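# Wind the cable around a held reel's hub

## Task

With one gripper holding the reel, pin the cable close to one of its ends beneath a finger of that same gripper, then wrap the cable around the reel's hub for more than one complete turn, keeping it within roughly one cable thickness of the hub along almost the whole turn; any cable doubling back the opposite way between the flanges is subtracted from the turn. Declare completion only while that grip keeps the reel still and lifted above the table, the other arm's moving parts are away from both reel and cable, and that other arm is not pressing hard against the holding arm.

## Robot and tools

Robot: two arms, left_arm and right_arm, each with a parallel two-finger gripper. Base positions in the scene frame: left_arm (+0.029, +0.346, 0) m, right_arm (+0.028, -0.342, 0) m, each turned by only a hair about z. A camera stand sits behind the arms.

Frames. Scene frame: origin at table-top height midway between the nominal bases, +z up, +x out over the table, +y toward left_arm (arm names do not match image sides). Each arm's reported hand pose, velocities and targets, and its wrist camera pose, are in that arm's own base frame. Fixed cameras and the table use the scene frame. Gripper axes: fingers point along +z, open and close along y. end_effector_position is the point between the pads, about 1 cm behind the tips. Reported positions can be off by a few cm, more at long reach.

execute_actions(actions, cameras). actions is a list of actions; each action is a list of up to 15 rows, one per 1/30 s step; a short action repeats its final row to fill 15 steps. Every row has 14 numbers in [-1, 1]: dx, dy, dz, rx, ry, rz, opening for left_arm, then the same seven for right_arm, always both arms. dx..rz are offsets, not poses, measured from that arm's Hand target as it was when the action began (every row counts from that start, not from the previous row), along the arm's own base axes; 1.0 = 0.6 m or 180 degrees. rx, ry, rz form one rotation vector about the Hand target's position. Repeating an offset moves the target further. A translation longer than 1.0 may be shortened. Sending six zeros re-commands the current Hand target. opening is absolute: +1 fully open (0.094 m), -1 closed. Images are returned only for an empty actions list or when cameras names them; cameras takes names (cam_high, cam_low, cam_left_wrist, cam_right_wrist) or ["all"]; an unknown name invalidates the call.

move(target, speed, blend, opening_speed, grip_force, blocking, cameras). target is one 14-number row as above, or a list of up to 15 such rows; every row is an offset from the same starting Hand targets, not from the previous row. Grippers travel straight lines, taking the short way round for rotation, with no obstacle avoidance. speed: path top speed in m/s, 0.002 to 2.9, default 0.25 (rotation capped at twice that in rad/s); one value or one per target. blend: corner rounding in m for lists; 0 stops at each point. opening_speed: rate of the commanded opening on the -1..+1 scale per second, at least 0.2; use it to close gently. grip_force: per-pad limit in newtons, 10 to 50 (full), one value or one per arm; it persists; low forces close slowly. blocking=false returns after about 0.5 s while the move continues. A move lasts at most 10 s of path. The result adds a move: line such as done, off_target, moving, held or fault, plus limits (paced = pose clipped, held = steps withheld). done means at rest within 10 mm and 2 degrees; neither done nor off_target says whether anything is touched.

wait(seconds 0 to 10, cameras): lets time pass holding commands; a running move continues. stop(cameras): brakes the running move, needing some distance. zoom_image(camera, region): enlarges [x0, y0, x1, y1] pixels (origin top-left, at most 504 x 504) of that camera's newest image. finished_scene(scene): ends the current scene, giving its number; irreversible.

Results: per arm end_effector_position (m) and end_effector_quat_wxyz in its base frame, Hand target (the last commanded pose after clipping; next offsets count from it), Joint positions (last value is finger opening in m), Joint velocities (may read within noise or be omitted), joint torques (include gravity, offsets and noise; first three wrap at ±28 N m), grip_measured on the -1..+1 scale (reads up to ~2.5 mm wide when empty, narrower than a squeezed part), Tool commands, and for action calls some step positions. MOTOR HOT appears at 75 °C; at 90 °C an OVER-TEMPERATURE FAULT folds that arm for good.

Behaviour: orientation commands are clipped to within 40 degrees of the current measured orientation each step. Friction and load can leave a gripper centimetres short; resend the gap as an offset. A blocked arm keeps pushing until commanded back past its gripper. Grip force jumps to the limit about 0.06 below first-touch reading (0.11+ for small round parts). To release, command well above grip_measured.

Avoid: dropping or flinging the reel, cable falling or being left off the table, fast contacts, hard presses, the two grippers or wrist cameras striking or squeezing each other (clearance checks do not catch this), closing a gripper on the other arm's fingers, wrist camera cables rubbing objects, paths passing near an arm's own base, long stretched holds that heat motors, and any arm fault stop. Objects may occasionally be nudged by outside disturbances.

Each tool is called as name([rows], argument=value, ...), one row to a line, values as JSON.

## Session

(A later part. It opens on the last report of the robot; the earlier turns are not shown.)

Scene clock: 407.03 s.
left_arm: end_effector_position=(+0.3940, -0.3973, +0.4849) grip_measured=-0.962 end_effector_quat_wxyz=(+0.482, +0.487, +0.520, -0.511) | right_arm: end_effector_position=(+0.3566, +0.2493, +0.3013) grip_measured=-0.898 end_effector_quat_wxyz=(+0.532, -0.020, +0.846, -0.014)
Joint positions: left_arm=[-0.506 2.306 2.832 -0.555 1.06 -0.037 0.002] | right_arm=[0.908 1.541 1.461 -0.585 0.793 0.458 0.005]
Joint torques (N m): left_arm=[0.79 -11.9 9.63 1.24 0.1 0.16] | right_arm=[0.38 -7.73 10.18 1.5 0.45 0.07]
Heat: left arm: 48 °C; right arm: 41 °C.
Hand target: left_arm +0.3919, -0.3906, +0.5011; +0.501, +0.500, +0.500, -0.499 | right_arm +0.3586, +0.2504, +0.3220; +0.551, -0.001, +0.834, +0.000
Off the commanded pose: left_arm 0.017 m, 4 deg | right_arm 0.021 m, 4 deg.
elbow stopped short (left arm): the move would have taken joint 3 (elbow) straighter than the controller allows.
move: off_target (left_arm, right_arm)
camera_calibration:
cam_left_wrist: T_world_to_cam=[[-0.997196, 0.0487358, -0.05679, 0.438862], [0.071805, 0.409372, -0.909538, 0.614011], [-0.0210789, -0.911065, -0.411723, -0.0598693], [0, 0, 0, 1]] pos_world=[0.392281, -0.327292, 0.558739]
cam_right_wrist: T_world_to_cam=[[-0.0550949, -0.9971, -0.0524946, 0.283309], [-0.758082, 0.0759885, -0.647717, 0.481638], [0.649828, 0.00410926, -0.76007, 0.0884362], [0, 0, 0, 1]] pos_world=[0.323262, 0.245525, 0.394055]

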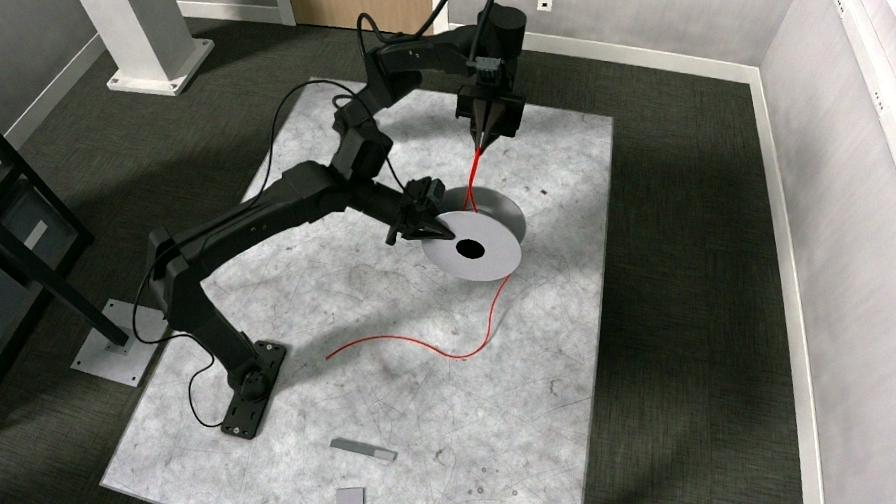

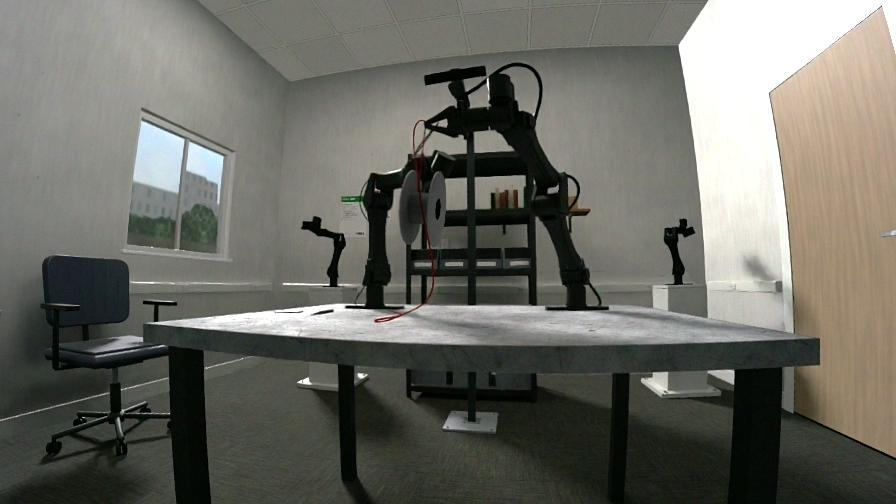

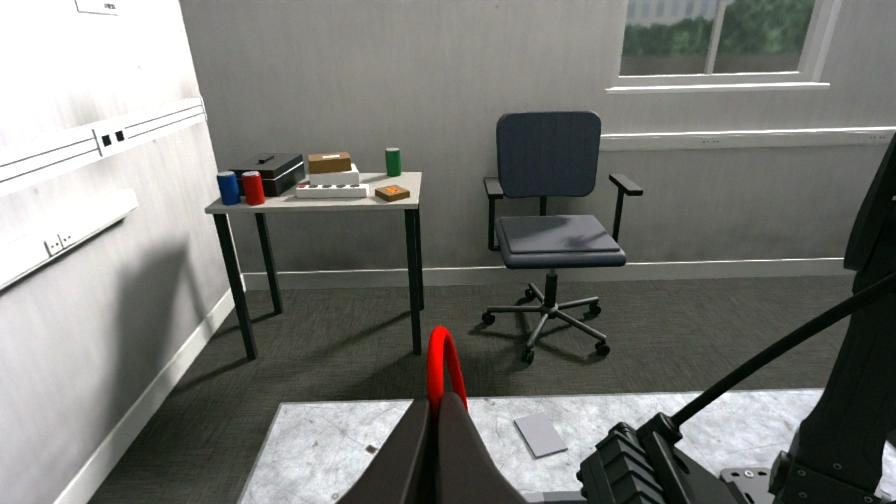

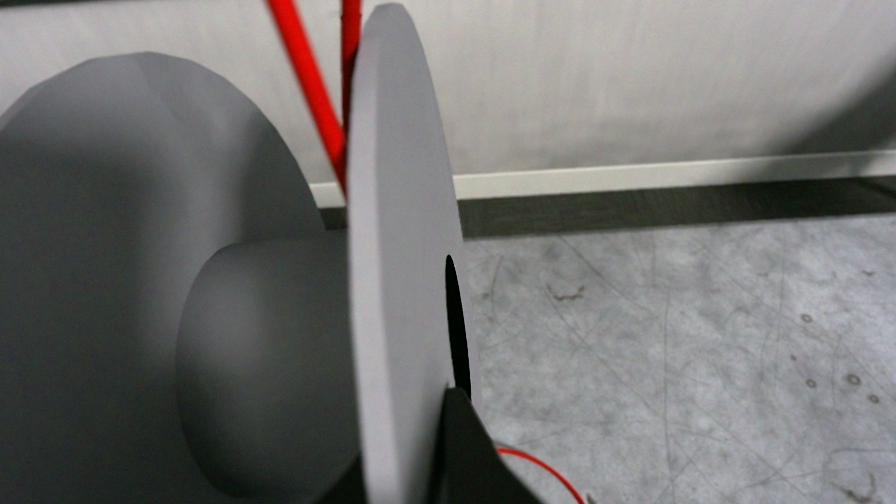

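move([
  [0.167,0.033,-0.15,0,0,0,-1,0,0,0,0,0,0,-1],
  [0.167,0.033,-0.22,0,0,0,-1,0,0,0,0,0,0,-1],
], speed=0.12, blend=[0.02,0], cameras=["cam_high","cam_low","cam_right_wrist"])

Scene clock: 426.87 s.
left_arm: end_effector_position=(+0.4993, -0.3762, +0.3402) grip_measured=-0.962 end_effector_quat_wxyz=(+0.475, +0.492, +0.521, -0.511) | right_arm: end_effector_position=(+0.3535, +0.2473, +0.2952) grip_measured=-0.898 end_effector_quat_wxyz=(+0.521, -0.030, +0.853, -0.022)
Joint positions: left_arm=[-0.375 2.449 2.461 -0.085 1.203 0.004 0.002] | right_arm=[0.908 1.541 1.461 -0.62 0.783 0.458 0.005]
Joint torques (N m): left_arm=[0.24 -18.19 7.31 1.21 0.01 0.03] | right_arm=[0.42 -7.95 10.02 1.74 0.57 0.1]
Heat: left arm: 49 °C; right arm: 42 °C.
Hand target: left_arm +0.4919, -0.3709, +0.3691; +0.501, +0.500, +0.500, -0.500 | right_arm +0.3586, +0.2504, +0.3221; +0.551, +0.000, +0.834, +0.000
Off the commanded pose: left_arm 0.030 m, 4 deg | right_arm 0.027 m, 6 deg.
elbow stopped short (left arm): the move would have taken joint 3 (elbow) straighter than the controller allows.
move: off_target (left_arm, right_arm)
camera_calibration:
cam_right_wrist: T_world_to_cam=[[-0.0487968, -0.998436, -0.0272781, 0.271565], [-0.775396, 0.0550828, -0.629068, 0.481323], [0.629587, -0.00954512, -0.776871, 0.101245], [0, 0, 0, 1]] pos_world=[0.322726, 0.245594, 0.388847]
Images, in order (width x height): cam_high 896x504, cam_low 896x504, cam_right_wrist 896x504.

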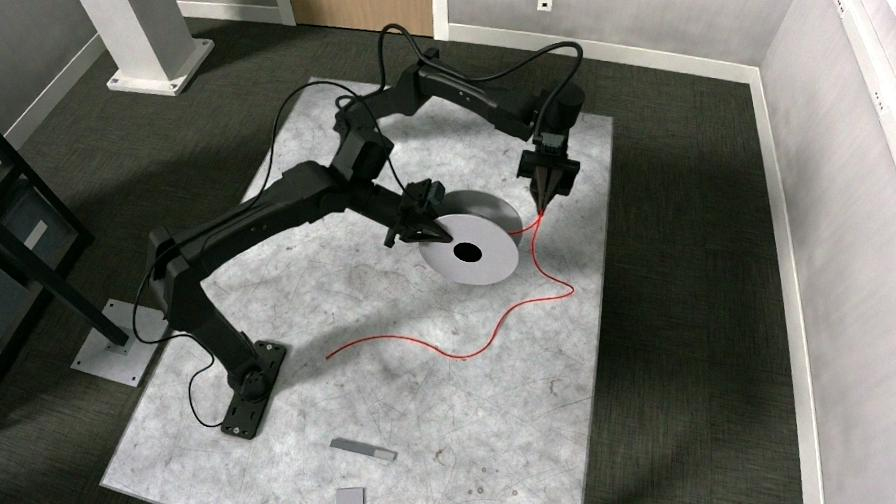

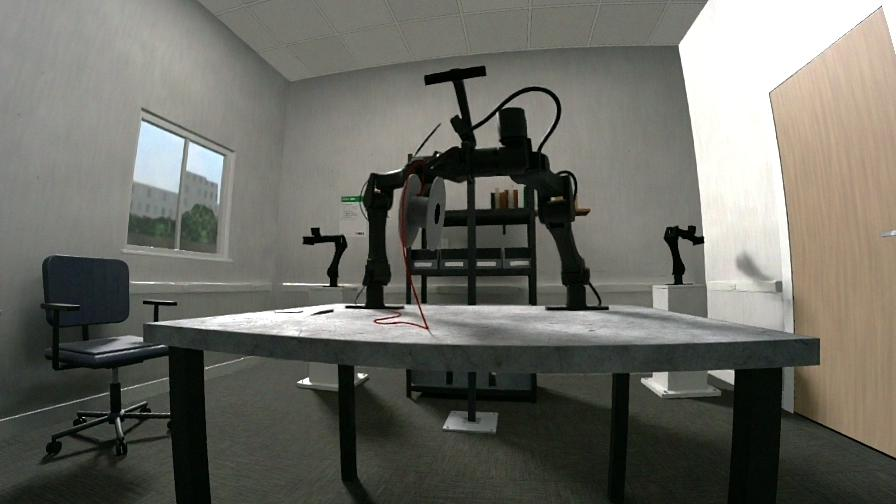

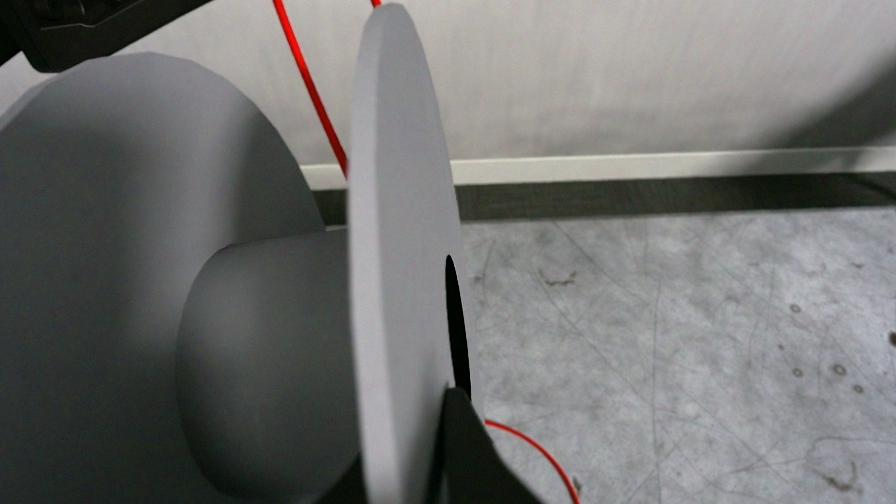

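move([
  [0,0,0,0,0,0,-0.3,0,0,0,0,0,0,-1],
  [0,0.2,0,0,0,0,0.2,0,0,0,0,0,0,-1],
  [0,0.2,0,0,0,0,0.2,0,0,0.2,0,0,0,-1],
], opening_speed=0.8, speed=0.12, cameras=["all"])

Scene clock: 467.80 s.
left_arm: end_effector_position=(+0.5066, -0.2516, +0.3429) grip_measured=+0.198 end_effector_quat_wxyz=(+0.483, +0.481, +0.524, -0.510) | right_arm: end_effector_position=(+0.3565, +0.2522, +0.4128) grip_measured=-0.898 end_effector_quat_wxyz=(+0.517, -0.033, +0.855, -0.023)
Joint positions: left_arm=[-0.142 2.261 2.137 0.037 1.411 0.016 0.056] | right_arm=[0.908 1.79 2.267 -1.186 0.778 0.458 0.005]
Joint torques (N m): left_arm=[-0.23 -17.26 7.19 1.07 0.24 0.06] | right_arm=[0.44 -8.91 9.69 1.73 0.61 0.09]
Heat: left arm: 53 °C; right arm: 42 °C.
Hand target: left_arm +0.4920, -0.2509, +0.3690; +0.500, +0.500, +0.500, -0.500 | right_arm +0.3585, +0.2503, +0.4423; +0.551, +0.000, +0.834, +0.000
Off the commanded pose: left_arm 0.030 m, 4 deg | right_arm 0.029 m, 6 deg.
move: off_target (left_arm, right_arm); target 2's new opening was sent with left_arm's hand 0.030 m and 4 deg from that target
camera_calibration:
cam_left_wrist: T_world_to_cam=[[-0.998095, 0.0364667, -0.049772, 0.530985], [0.0603648, 0.410119, -0.910032, 0.423332], [-0.0127735, -0.911303, -0.411539, 0.0125206], [0, 0, 0, 1]] pos_world=[0.504579, -0.18157, 0.416827]
cam_right_wrist: T_world_to_cam=[[-0.0450461, -0.998751, -0.0216225, 0.27623], [-0.780589, 0.0486973, -0.623144, 0.558291], [0.623419, -0.0111919, -0.781808, 0.195418], [0, 0, 0, 1]] pos_world=[0.326412, 0.250885, 0.506648]

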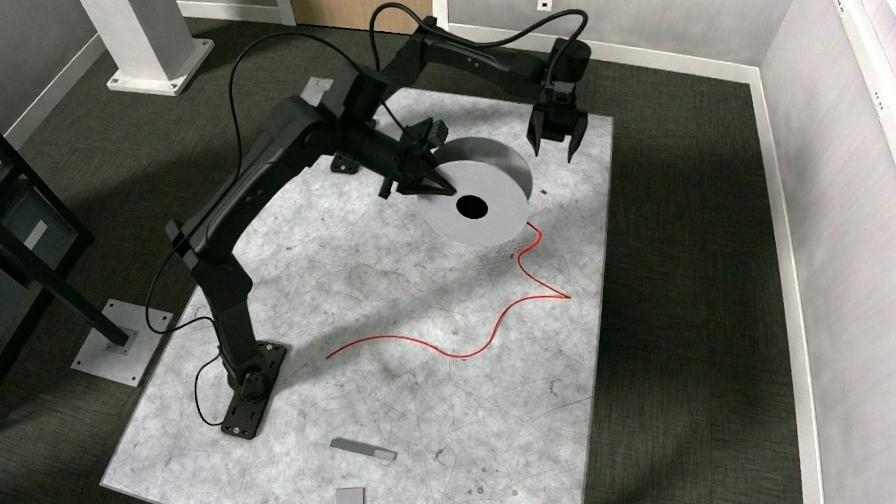

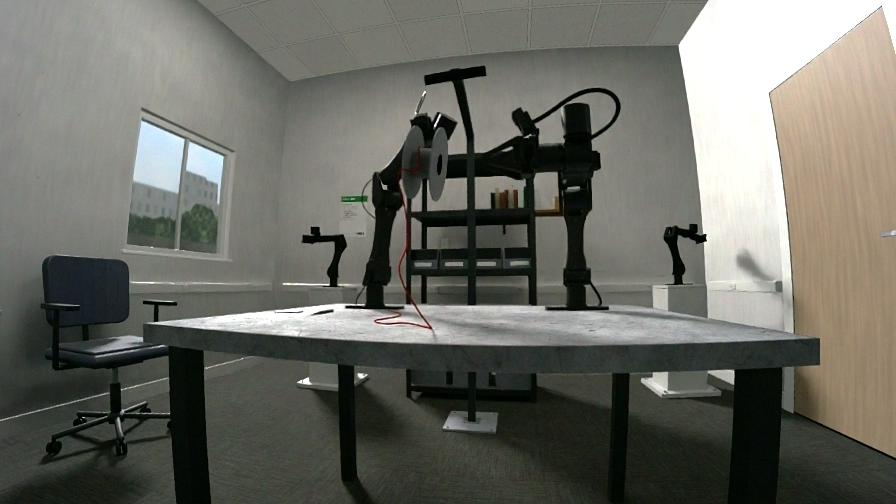

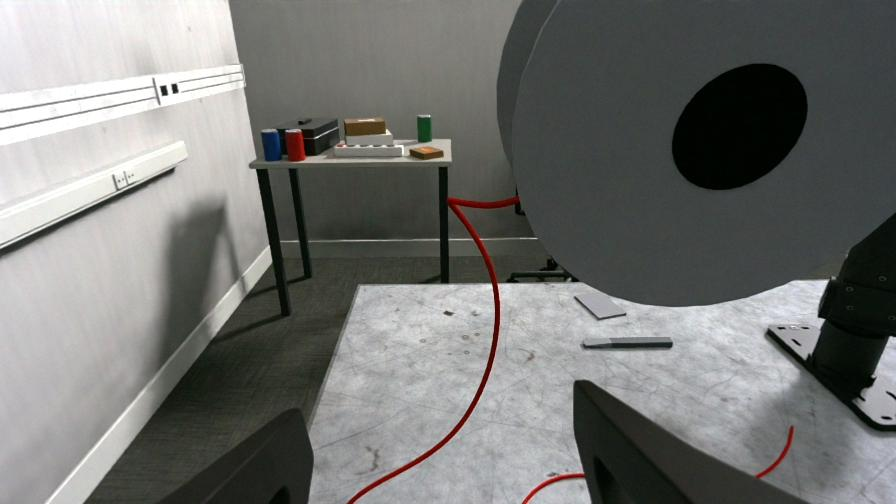

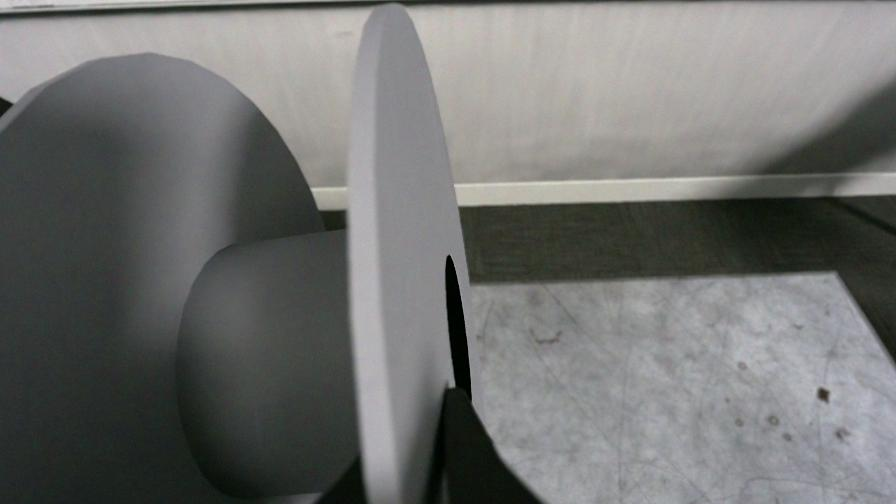

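zoom_image(camera="cam_low", region=[370, 90, 490, 210])

zoom_image(camera="cam_high", region=[380, 100, 600, 320])

Scaled by 4.200 from the camera's 896x504 image, which has a finer 1280x720 frame.

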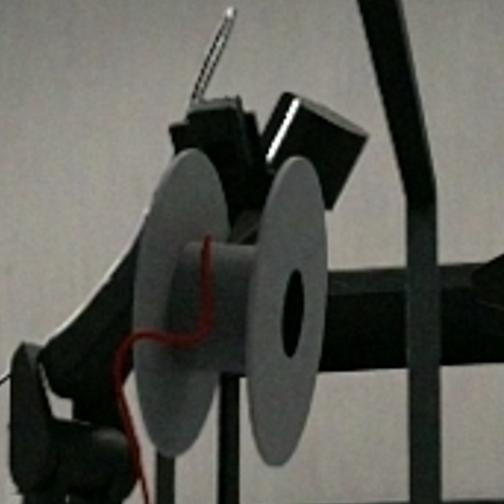

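Scaled by 2.291 from the camera's 896x504 image, which has a finer 1280x720 frame.

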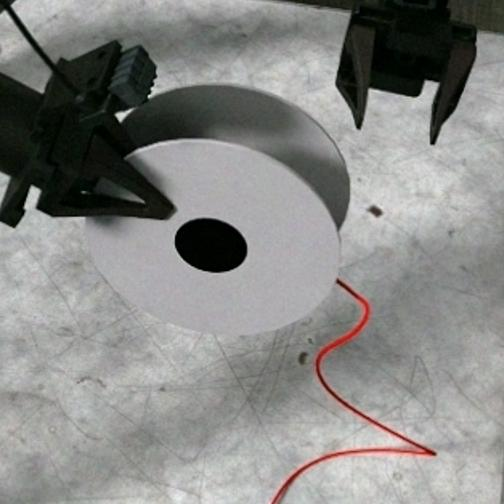

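move([
  [0.11,-0.05,-0.34,0,0,0,0.5,0,0,0,0,0,0,-1],
], speed=0.15, cameras=["cam_left_wrist","cam_low"])

Scene clock: 500.63 s.
left_arm: end_effector_position=(+0.5563, -0.2762, +0.1570) grip_measured=+0.498 end_effector_quat_wxyz=(+0.486, +0.489, +0.516, -0.508) | right_arm: end_effector_position=(+0.3564, +0.2522, +0.4127) grip_measured=-0.898 end_effector_quat_wxyz=(+0.517, -0.033, +0.855, -0.024)
Joint positions: left_arm=[-0.173 2.657 2.102 0.492 1.393 0.014 0.07] | right_arm=[0.908 1.79 2.267 -1.187 0.778 0.458 0.005]
Joint torques (N m): left_arm=[-0.69 -14.37 10.37 1.08 0 0.06] | right_arm=[0.4 -8.95 9.66 1.73 0.6 0.09]
Heat: left arm: 55 °C; right arm: 45 °C.
Hand target: left_arm +0.5580, -0.2809, +0.1649; +0.500, +0.500, +0.500, -0.500 | right_arm +0.3585, +0.2503, +0.4422; +0.551, +0.000, +0.834, +0.000
Off the commanded pose: left_arm 0.009 m, 3 deg | right_arm 0.030 m, 6 deg.
move: off_target (left_arm, right_arm)
camera_calibration:
cam_left_wrist: T_world_to_cam=[[-0.996331, 0.048225, -0.0706999, 0.577762], [0.084243, 0.407139, -0.909473, 0.247012], [-0.0150746, -0.912092, -0.409708, -0.0850302], [0, 0, 0, 1]] pos_world=[0.553552, -0.205986, 0.230661]
Images, in order (width x height): cam_low 896x504, cam_left_wrist 896x504.

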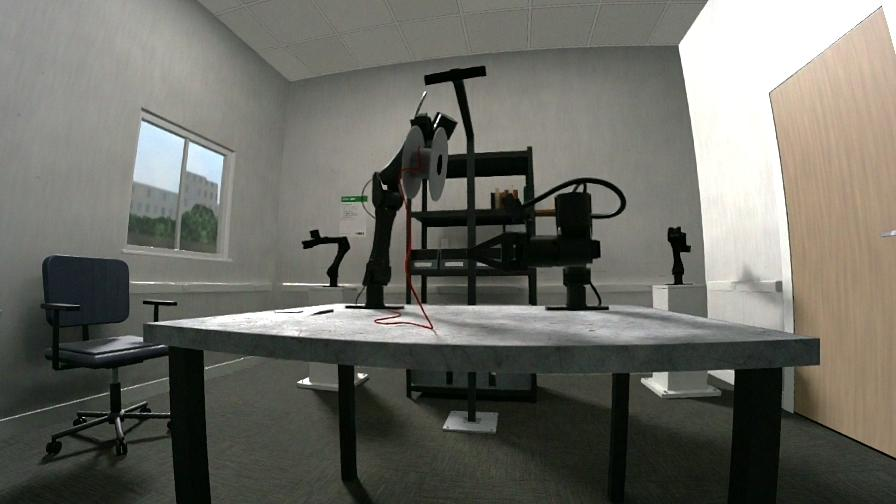

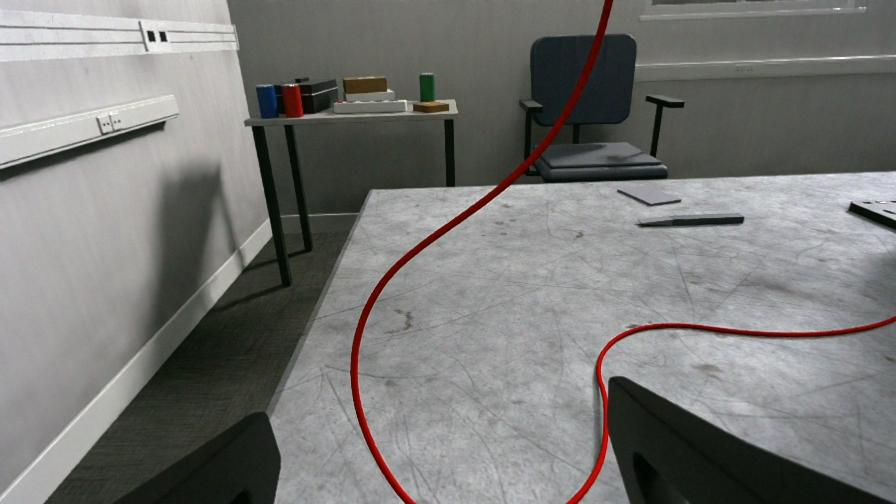

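move([
  [0.003,-0.235,-0.03,0,0,0,0.5,0,0,0,0,0,0,-1],
  [0.003,-0.235,-0.03,0,0,0,-1,0,0,0,0,0,0,-1],
], speed=0.15, cameras=["cam_left_wrist","cam_low"])

Scene clock: 516.57 s.
left_arm: end_effector_position=(+0.5557, -0.4240, +0.1436) grip_measured=-0.977 end_effector_quat_wxyz=(+0.495, +0.494, +0.508, -0.503) | right_arm: end_effector_position=(+0.3564, +0.2522, +0.4127) grip_measured=-0.898 end_effector_quat_wxyz=(+0.517, -0.033, +0.855, -0.024)
Joint positions: left_arm=[-0.416 3.057 2.835 0.212 1.149 -0.012 0.001] | right_arm=[0.908 1.79 2.267 -1.187 0.778 0.458 0.005]
Joint torques (N m): left_arm=[0.35 -15.25 11.11 0.95 -0.06 0.09] | right_arm=[0.42 -8.91 9.66 1.72 0.62 0.1]
Heat: left arm: 53 °C; right arm: 45 °C.
Hand target: left_arm +0.5598, -0.4219, +0.1470; +0.501, +0.500, +0.500, -0.499 | right_arm +0.3585, +0.2503, +0.4423; +0.551, +0.000, +0.834, +0.000
Off the commanded pose: left_arm 0.006 m, 1 deg | right_arm 0.030 m, 6 deg.
elbow stopped short (left arm): the move would have taken joint 3 (elbow) straighter than the controller allows.
move: off_target (right_arm)
camera_calibration:
cam_left_wrist: T_world_to_cam=[[-0.994136, 0.0459901, -0.0978717, 0.585019], [0.108108, 0.401246, -0.909568, 0.279304], [-0.00256056, -0.914815, -0.403864, -0.234249], [0, 0, 0, 1]] pos_world=[0.550794, -0.353269, 0.216698]
Images, in order (width x height): cam_low 896x504, cam_left_wrist 896x504.

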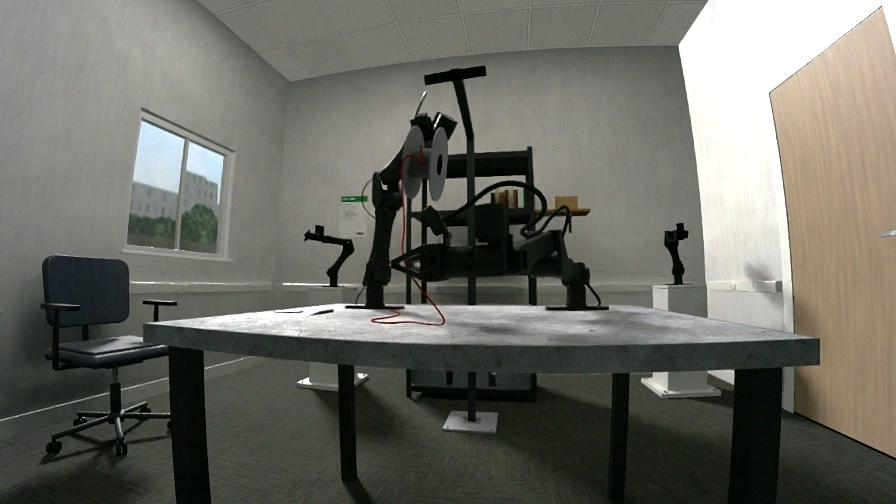

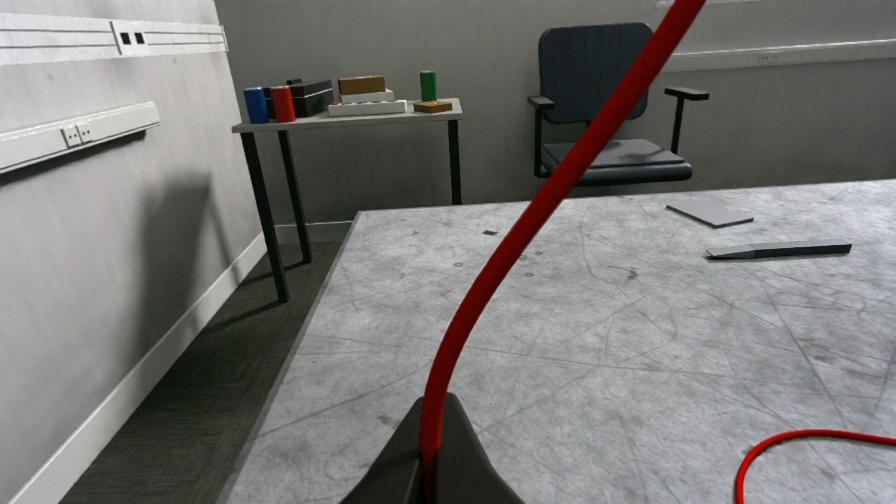

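move([
  [-0.03,0.13,0.22,0,0,0,-1,0,0,0,0,0,0,-1],
  [-0.03,0.13,0.30,0,0,0,-1,0,0,-0.2,0,0,0,-1],
], speed=0.12, cameras=["cam_left_wrist","cam_low","cam_high"])

zoom_image(camera="cam_low", region=[360, 120, 520, 280])

Scene clock: 537.10 s.
left_arm: end_effector_position=(+0.5427, -0.3452, +0.3211) grip_measured=-0.977 end_effector_quat_wxyz=(+0.497, +0.491, +0.508, -0.504) | right_arm: end_effector_position=(+0.3565, +0.2530, +0.2898) grip_measured=-0.898 end_effector_quat_wxyz=(+0.510, -0.031, +0.859, -0.025)
Joint positions: left_arm=[-0.298 2.708 2.836 -0.121 1.262 -0.031 0.001] | right_arm=[0.908 1.577 1.498 -0.652 0.774 0.476 0.005]
Joint torques (N m): left_arm=[0.2 -14.45 10.33 0.87 0.06 0.07] | right_arm=[0.36 -11.54 7.25 1.93 0.67 -0.02]
Heat: left arm: 55 °C; right arm: 45 °C.
Hand target: left_arm +0.5418, -0.3440, +0.3269; +0.500, +0.500, +0.500, -0.500 | right_arm +0.3586, +0.2503, +0.3221; +0.551, +0.000, +0.834, +0.000
Off the commanded pose: left_arm 0.006 m, 2 deg | right_arm 0.033 m, 7 deg.
elbow stopped short (left arm): the move would have taken joint 3 (elbow) straighter than the controller allows.
move: off_target (right_arm)
camera_calibration:
cam_left_wrist: T_world_to_cam=[[-0.994598, 0.0407351, -0.0954722, 0.583647], [0.103798, 0.395644, -0.91252, 0.41194], [0.0006014, -0.9175, -0.397735, -0.0951401], [0, 0, 0, 1]] pos_world=[0.537793, -0.274047, 0.393785]
Images, in order (width x height): cam_high 896x504, cam_low 896x504, cam_left_wrist 896x504.

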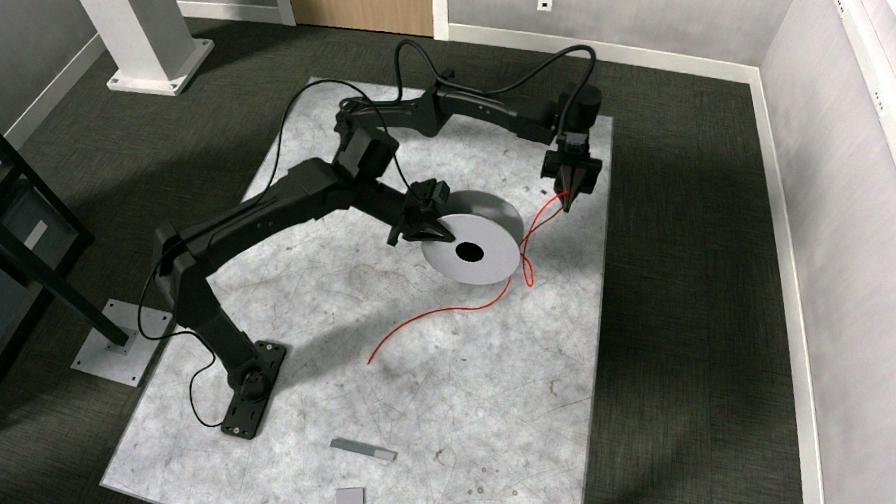

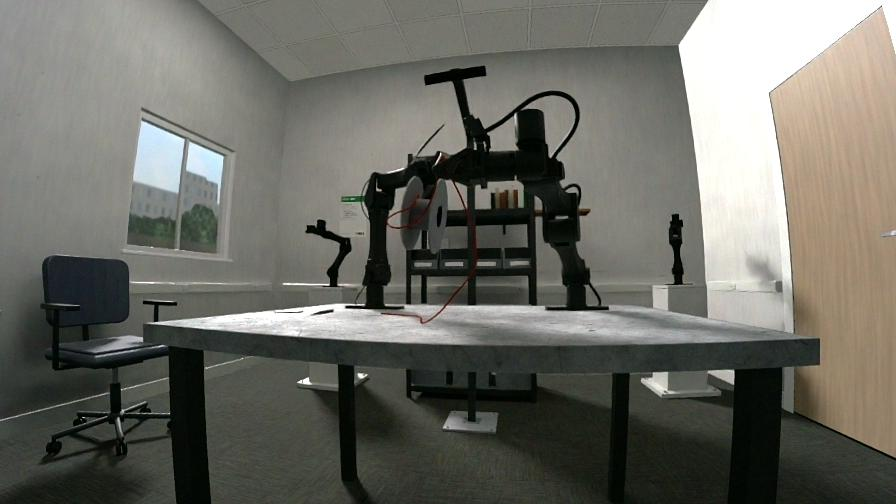

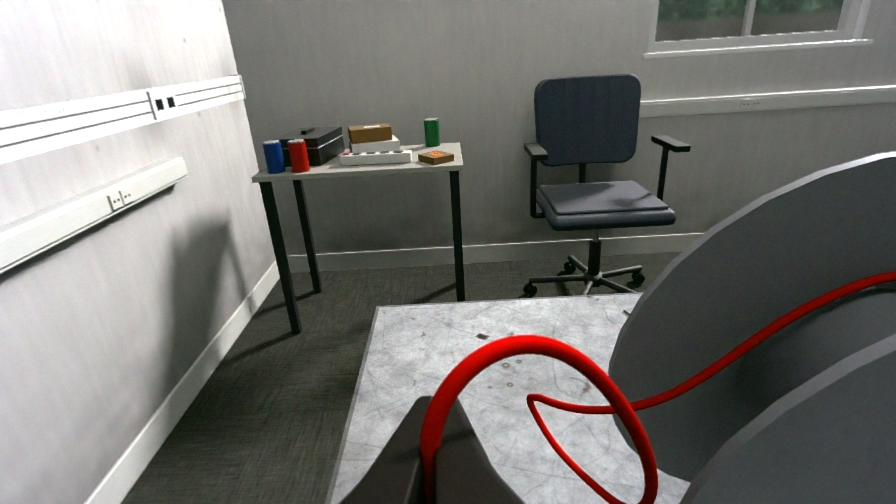

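Scaled by 3.150 from the camera's 896x504 image, which has a finer 1280x720 frame.

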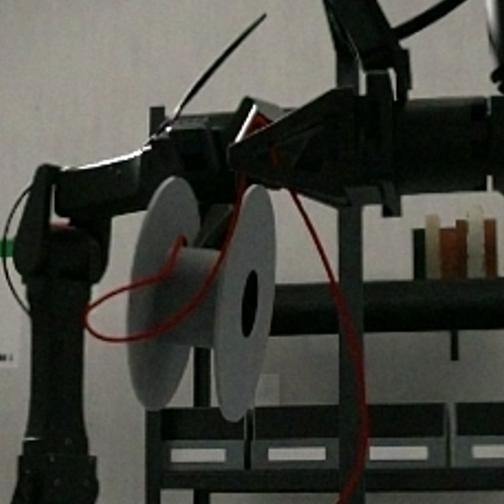

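move([
  [-0.04,0.30,0.1,0,0,0,-1,0,0,0,0,0,0,-1],
], speed=0.15, cameras=["cam_left_wrist","cam_low"])

zoom_image(camera="cam_low", region=[360, 120, 520, 280])

Scene clock: 550.63 s.
left_arm: end_effector_position=(+0.5361, -0.1628, +0.3633) grip_measured=-0.977 end_effector_quat_wxyz=(+0.496, +0.473, +0.526, -0.503) | right_arm: end_effector_position=(+0.3566, +0.2532, +0.2900) grip_measured=-0.898 end_effector_quat_wxyz=(+0.511, -0.031, +0.859, -0.025)
Joint positions: left_arm=[0.031 2.425 2.508 -0.205 1.555 0.061 0.001] | right_arm=[0.908 1.577 1.498 -0.651 0.774 0.475 0.005]
Joint torques (N m): left_arm=[-0.32 -18.09 6.78 0.72 0.27 0.21] | right_arm=[0.36 -11.58 7.27 1.93 0.66 -0.02]
Heat: left arm: 53 °C; right arm: 45 °C.
Hand target: left_arm +0.5177, -0.1639, +0.3871; +0.501, +0.500, +0.500, -0.499 | right_arm +0.3586, +0.2504, +0.3222; +0.551, +0.000, +0.834, +0.000
Off the commanded pose: left_arm 0.030 m, 4 deg | right_arm 0.032 m, 7 deg.
joint sent to its limit (left arm) — joint 5 (wrist yaw), upper limit. The joint targets still meet the commanded pose.
move: off_target (left_arm, right_arm)
camera_calibration:
cam_left_wrist: T_world_to_cam=[[-0.998229, 0.00574672, -0.0592173, 0.556745], [0.056543, 0.401291, -0.914204, 0.405766], [0.0185097, -0.915933, -0.400905, 0.0808312], [0, 0, 0, 1]] pos_world=[0.531319, -0.0919934, 0.436327]
Images, in order (width x height): cam_low 896x504, cam_left_wrist 896x504.

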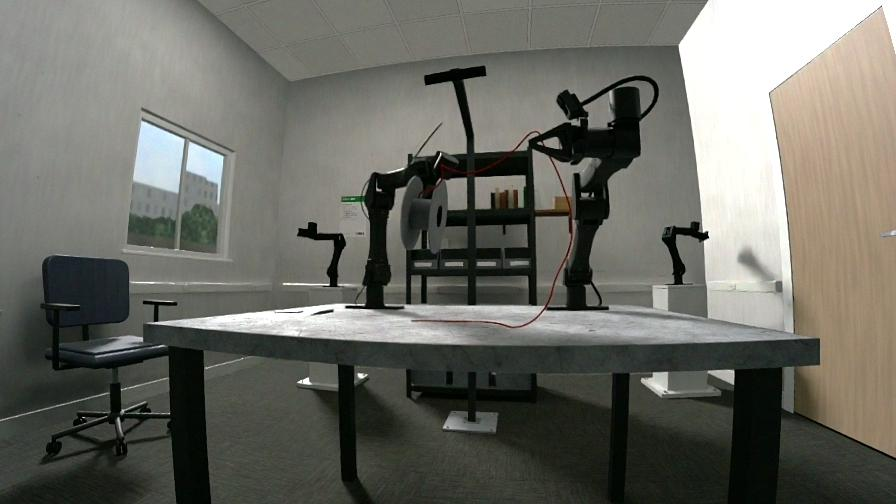

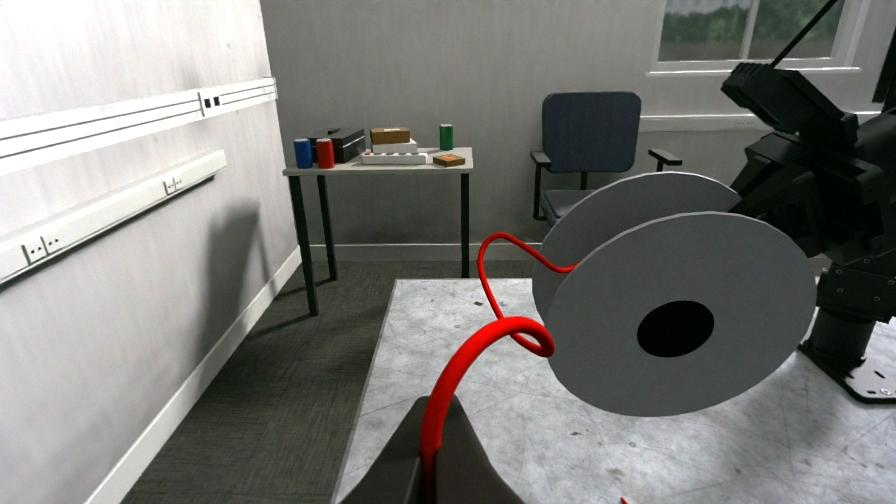

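Scaled by 3.150 from the camera's 896x504 image, which has a finer 1280x720 frame.

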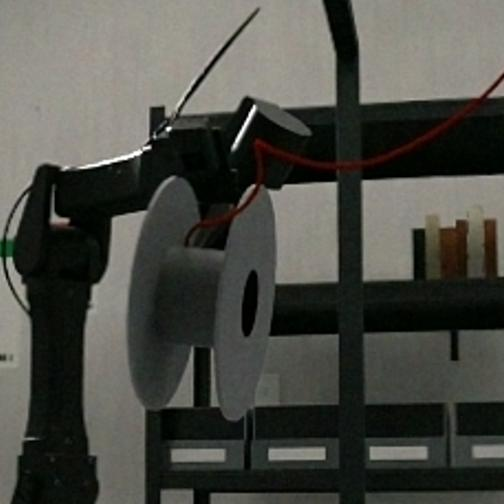

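move([
  [0.02,-0.14,-0.26,0,0,0,-1,0,0,0,0,0,0,-1],
  [-0.08,-0.2,-0.42,0,0,0,-1,0,0,0,0,0,0,-1],
  [-0.26,-0.225,-0.44,0,0,0,-1,0,0,0,0,0,0,-1],
  [-0.42,-0.2,-0.38,0,0,0,-1,0,0,0,0,0,0,-1],
], speed=0.13, blend=[0.03,0.03,0.03,0], cameras=["cam_left_wrist","cam_low","cam_high","cam_right_wrist"])

zoom_image(camera="cam_low", region=[360, 120, 520, 280])

Scene clock: 565.83 s.
left_arm: end_effector_position=(+0.2675, -0.2832, +0.1486) grip_measured=-0.977 end_effector_quat_wxyz=(+0.483, +0.493, +0.515, -0.508) | right_arm: end_effector_position=(+0.3566, +0.2532, +0.2900) grip_measured=-0.898 end_effector_quat_wxyz=(+0.511, -0.031, +0.859, -0.025)
Joint positions: left_arm=[-0.37 1.838 0.556 1.233 1.204 -0.001 0.001] | right_arm=[0.908 1.577 1.498 -0.651 0.774 0.475 0.005]
Joint torques (N m): left_arm=[-0.5 -9.09 4.74 1.23 -0.08 0.06] | right_arm=[0.36 -11.55 7.27 1.93 0.66 -0.02]
Heat: left arm: 58 °C; right arm: 45 °C.
Hand target: left_arm +0.2658, -0.2839, +0.1591; +0.501, +0.500, +0.500, -0.499 | right_arm +0.3586, +0.2504, +0.3222; +0.551, +0.000, +0.834, +0.000
Off the commanded pose: left_arm 0.011 m, 3 deg | right_arm 0.032 m, 7 deg.
move: off_target (left_arm, right_arm)
camera_calibration:
cam_left_wrist: T_world_to_cam=[[-0.995852, 0.0566907, -0.0711745, 0.292114], [0.0882834, 0.412521, -0.90666, 0.266597], [-0.0220382, -0.909182, -0.415814, -0.095555], [0, 0, 0, 1]] pos_world=[0.265261, -0.213414, 0.222771]
cam_right_wrist: T_world_to_cam=[[-0.0503283, -0.99853, -0.0201283, 0.275864], [-0.789716, 0.0521252, -0.611254, 0.480839], [0.611405, -0.0148678, -0.791179, 0.107303], [0, 0, 0, 1]] pos_world=[0.328005, 0.25199, 0.384363]

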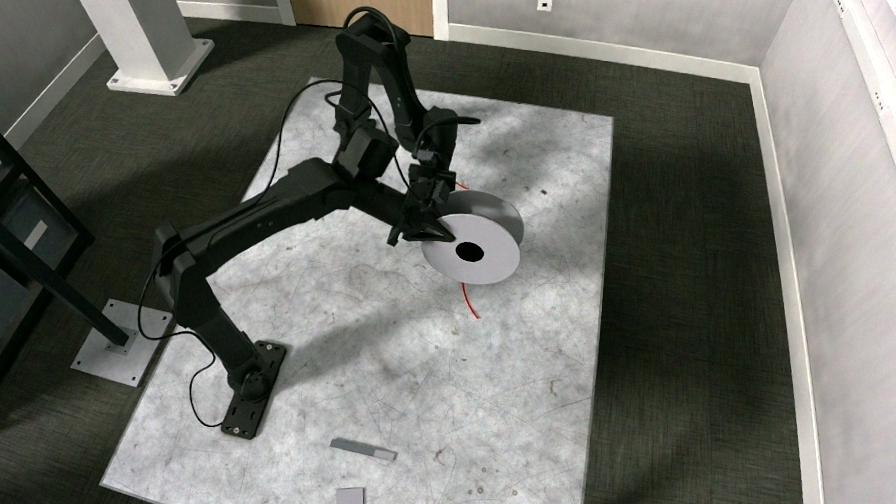

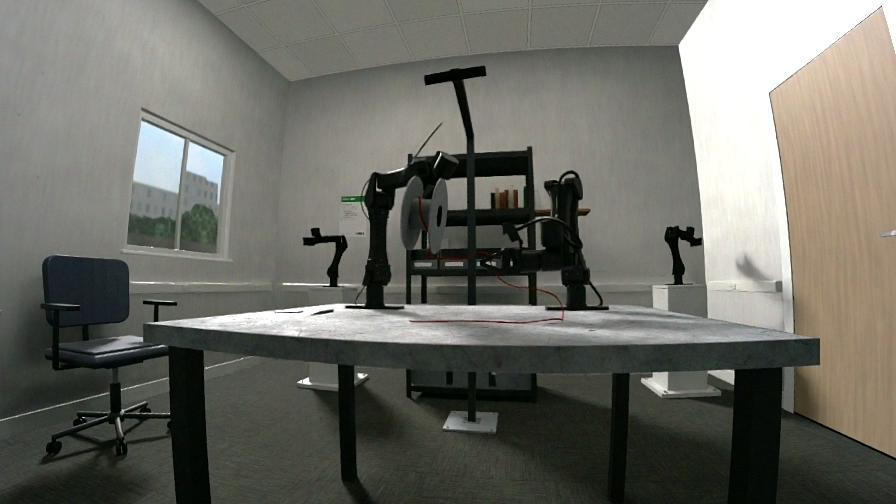

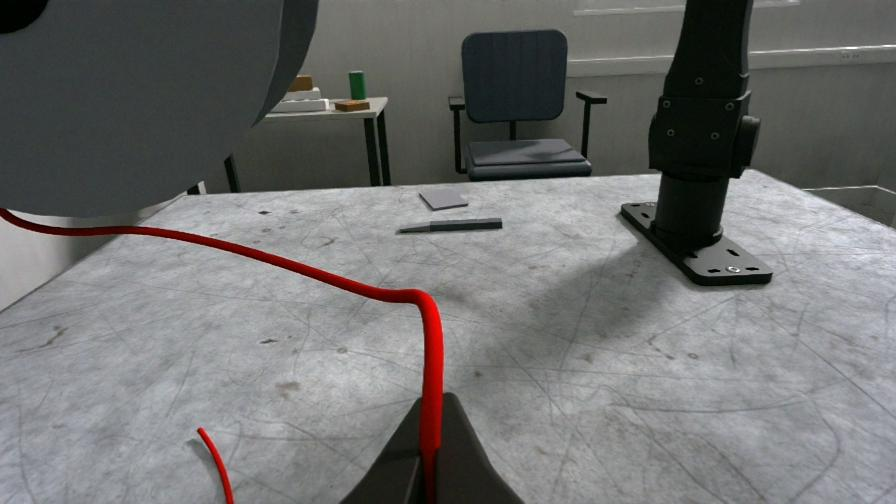

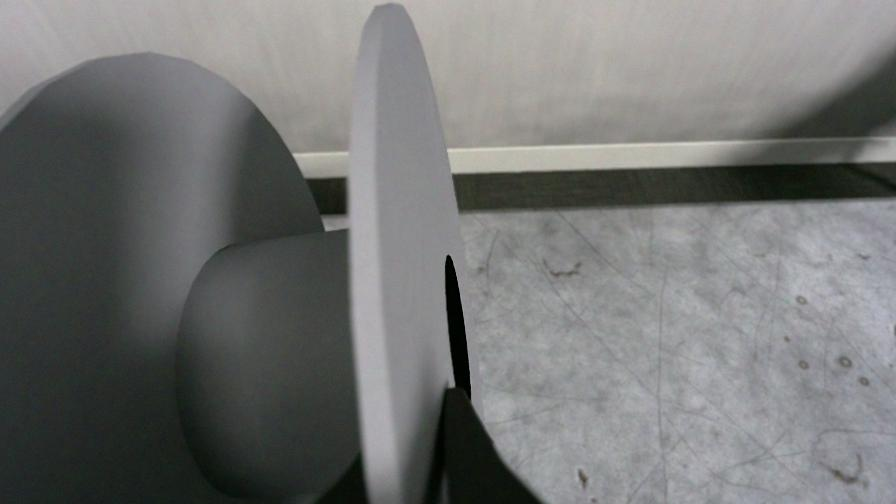

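Scaled by 3.150 from the camera's 896x504 image, which has a finer 1280x720 frame.

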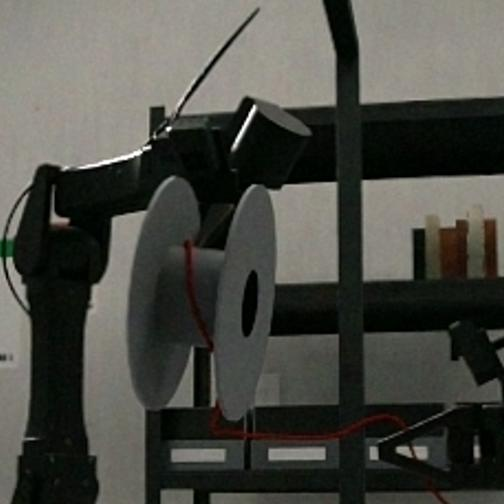

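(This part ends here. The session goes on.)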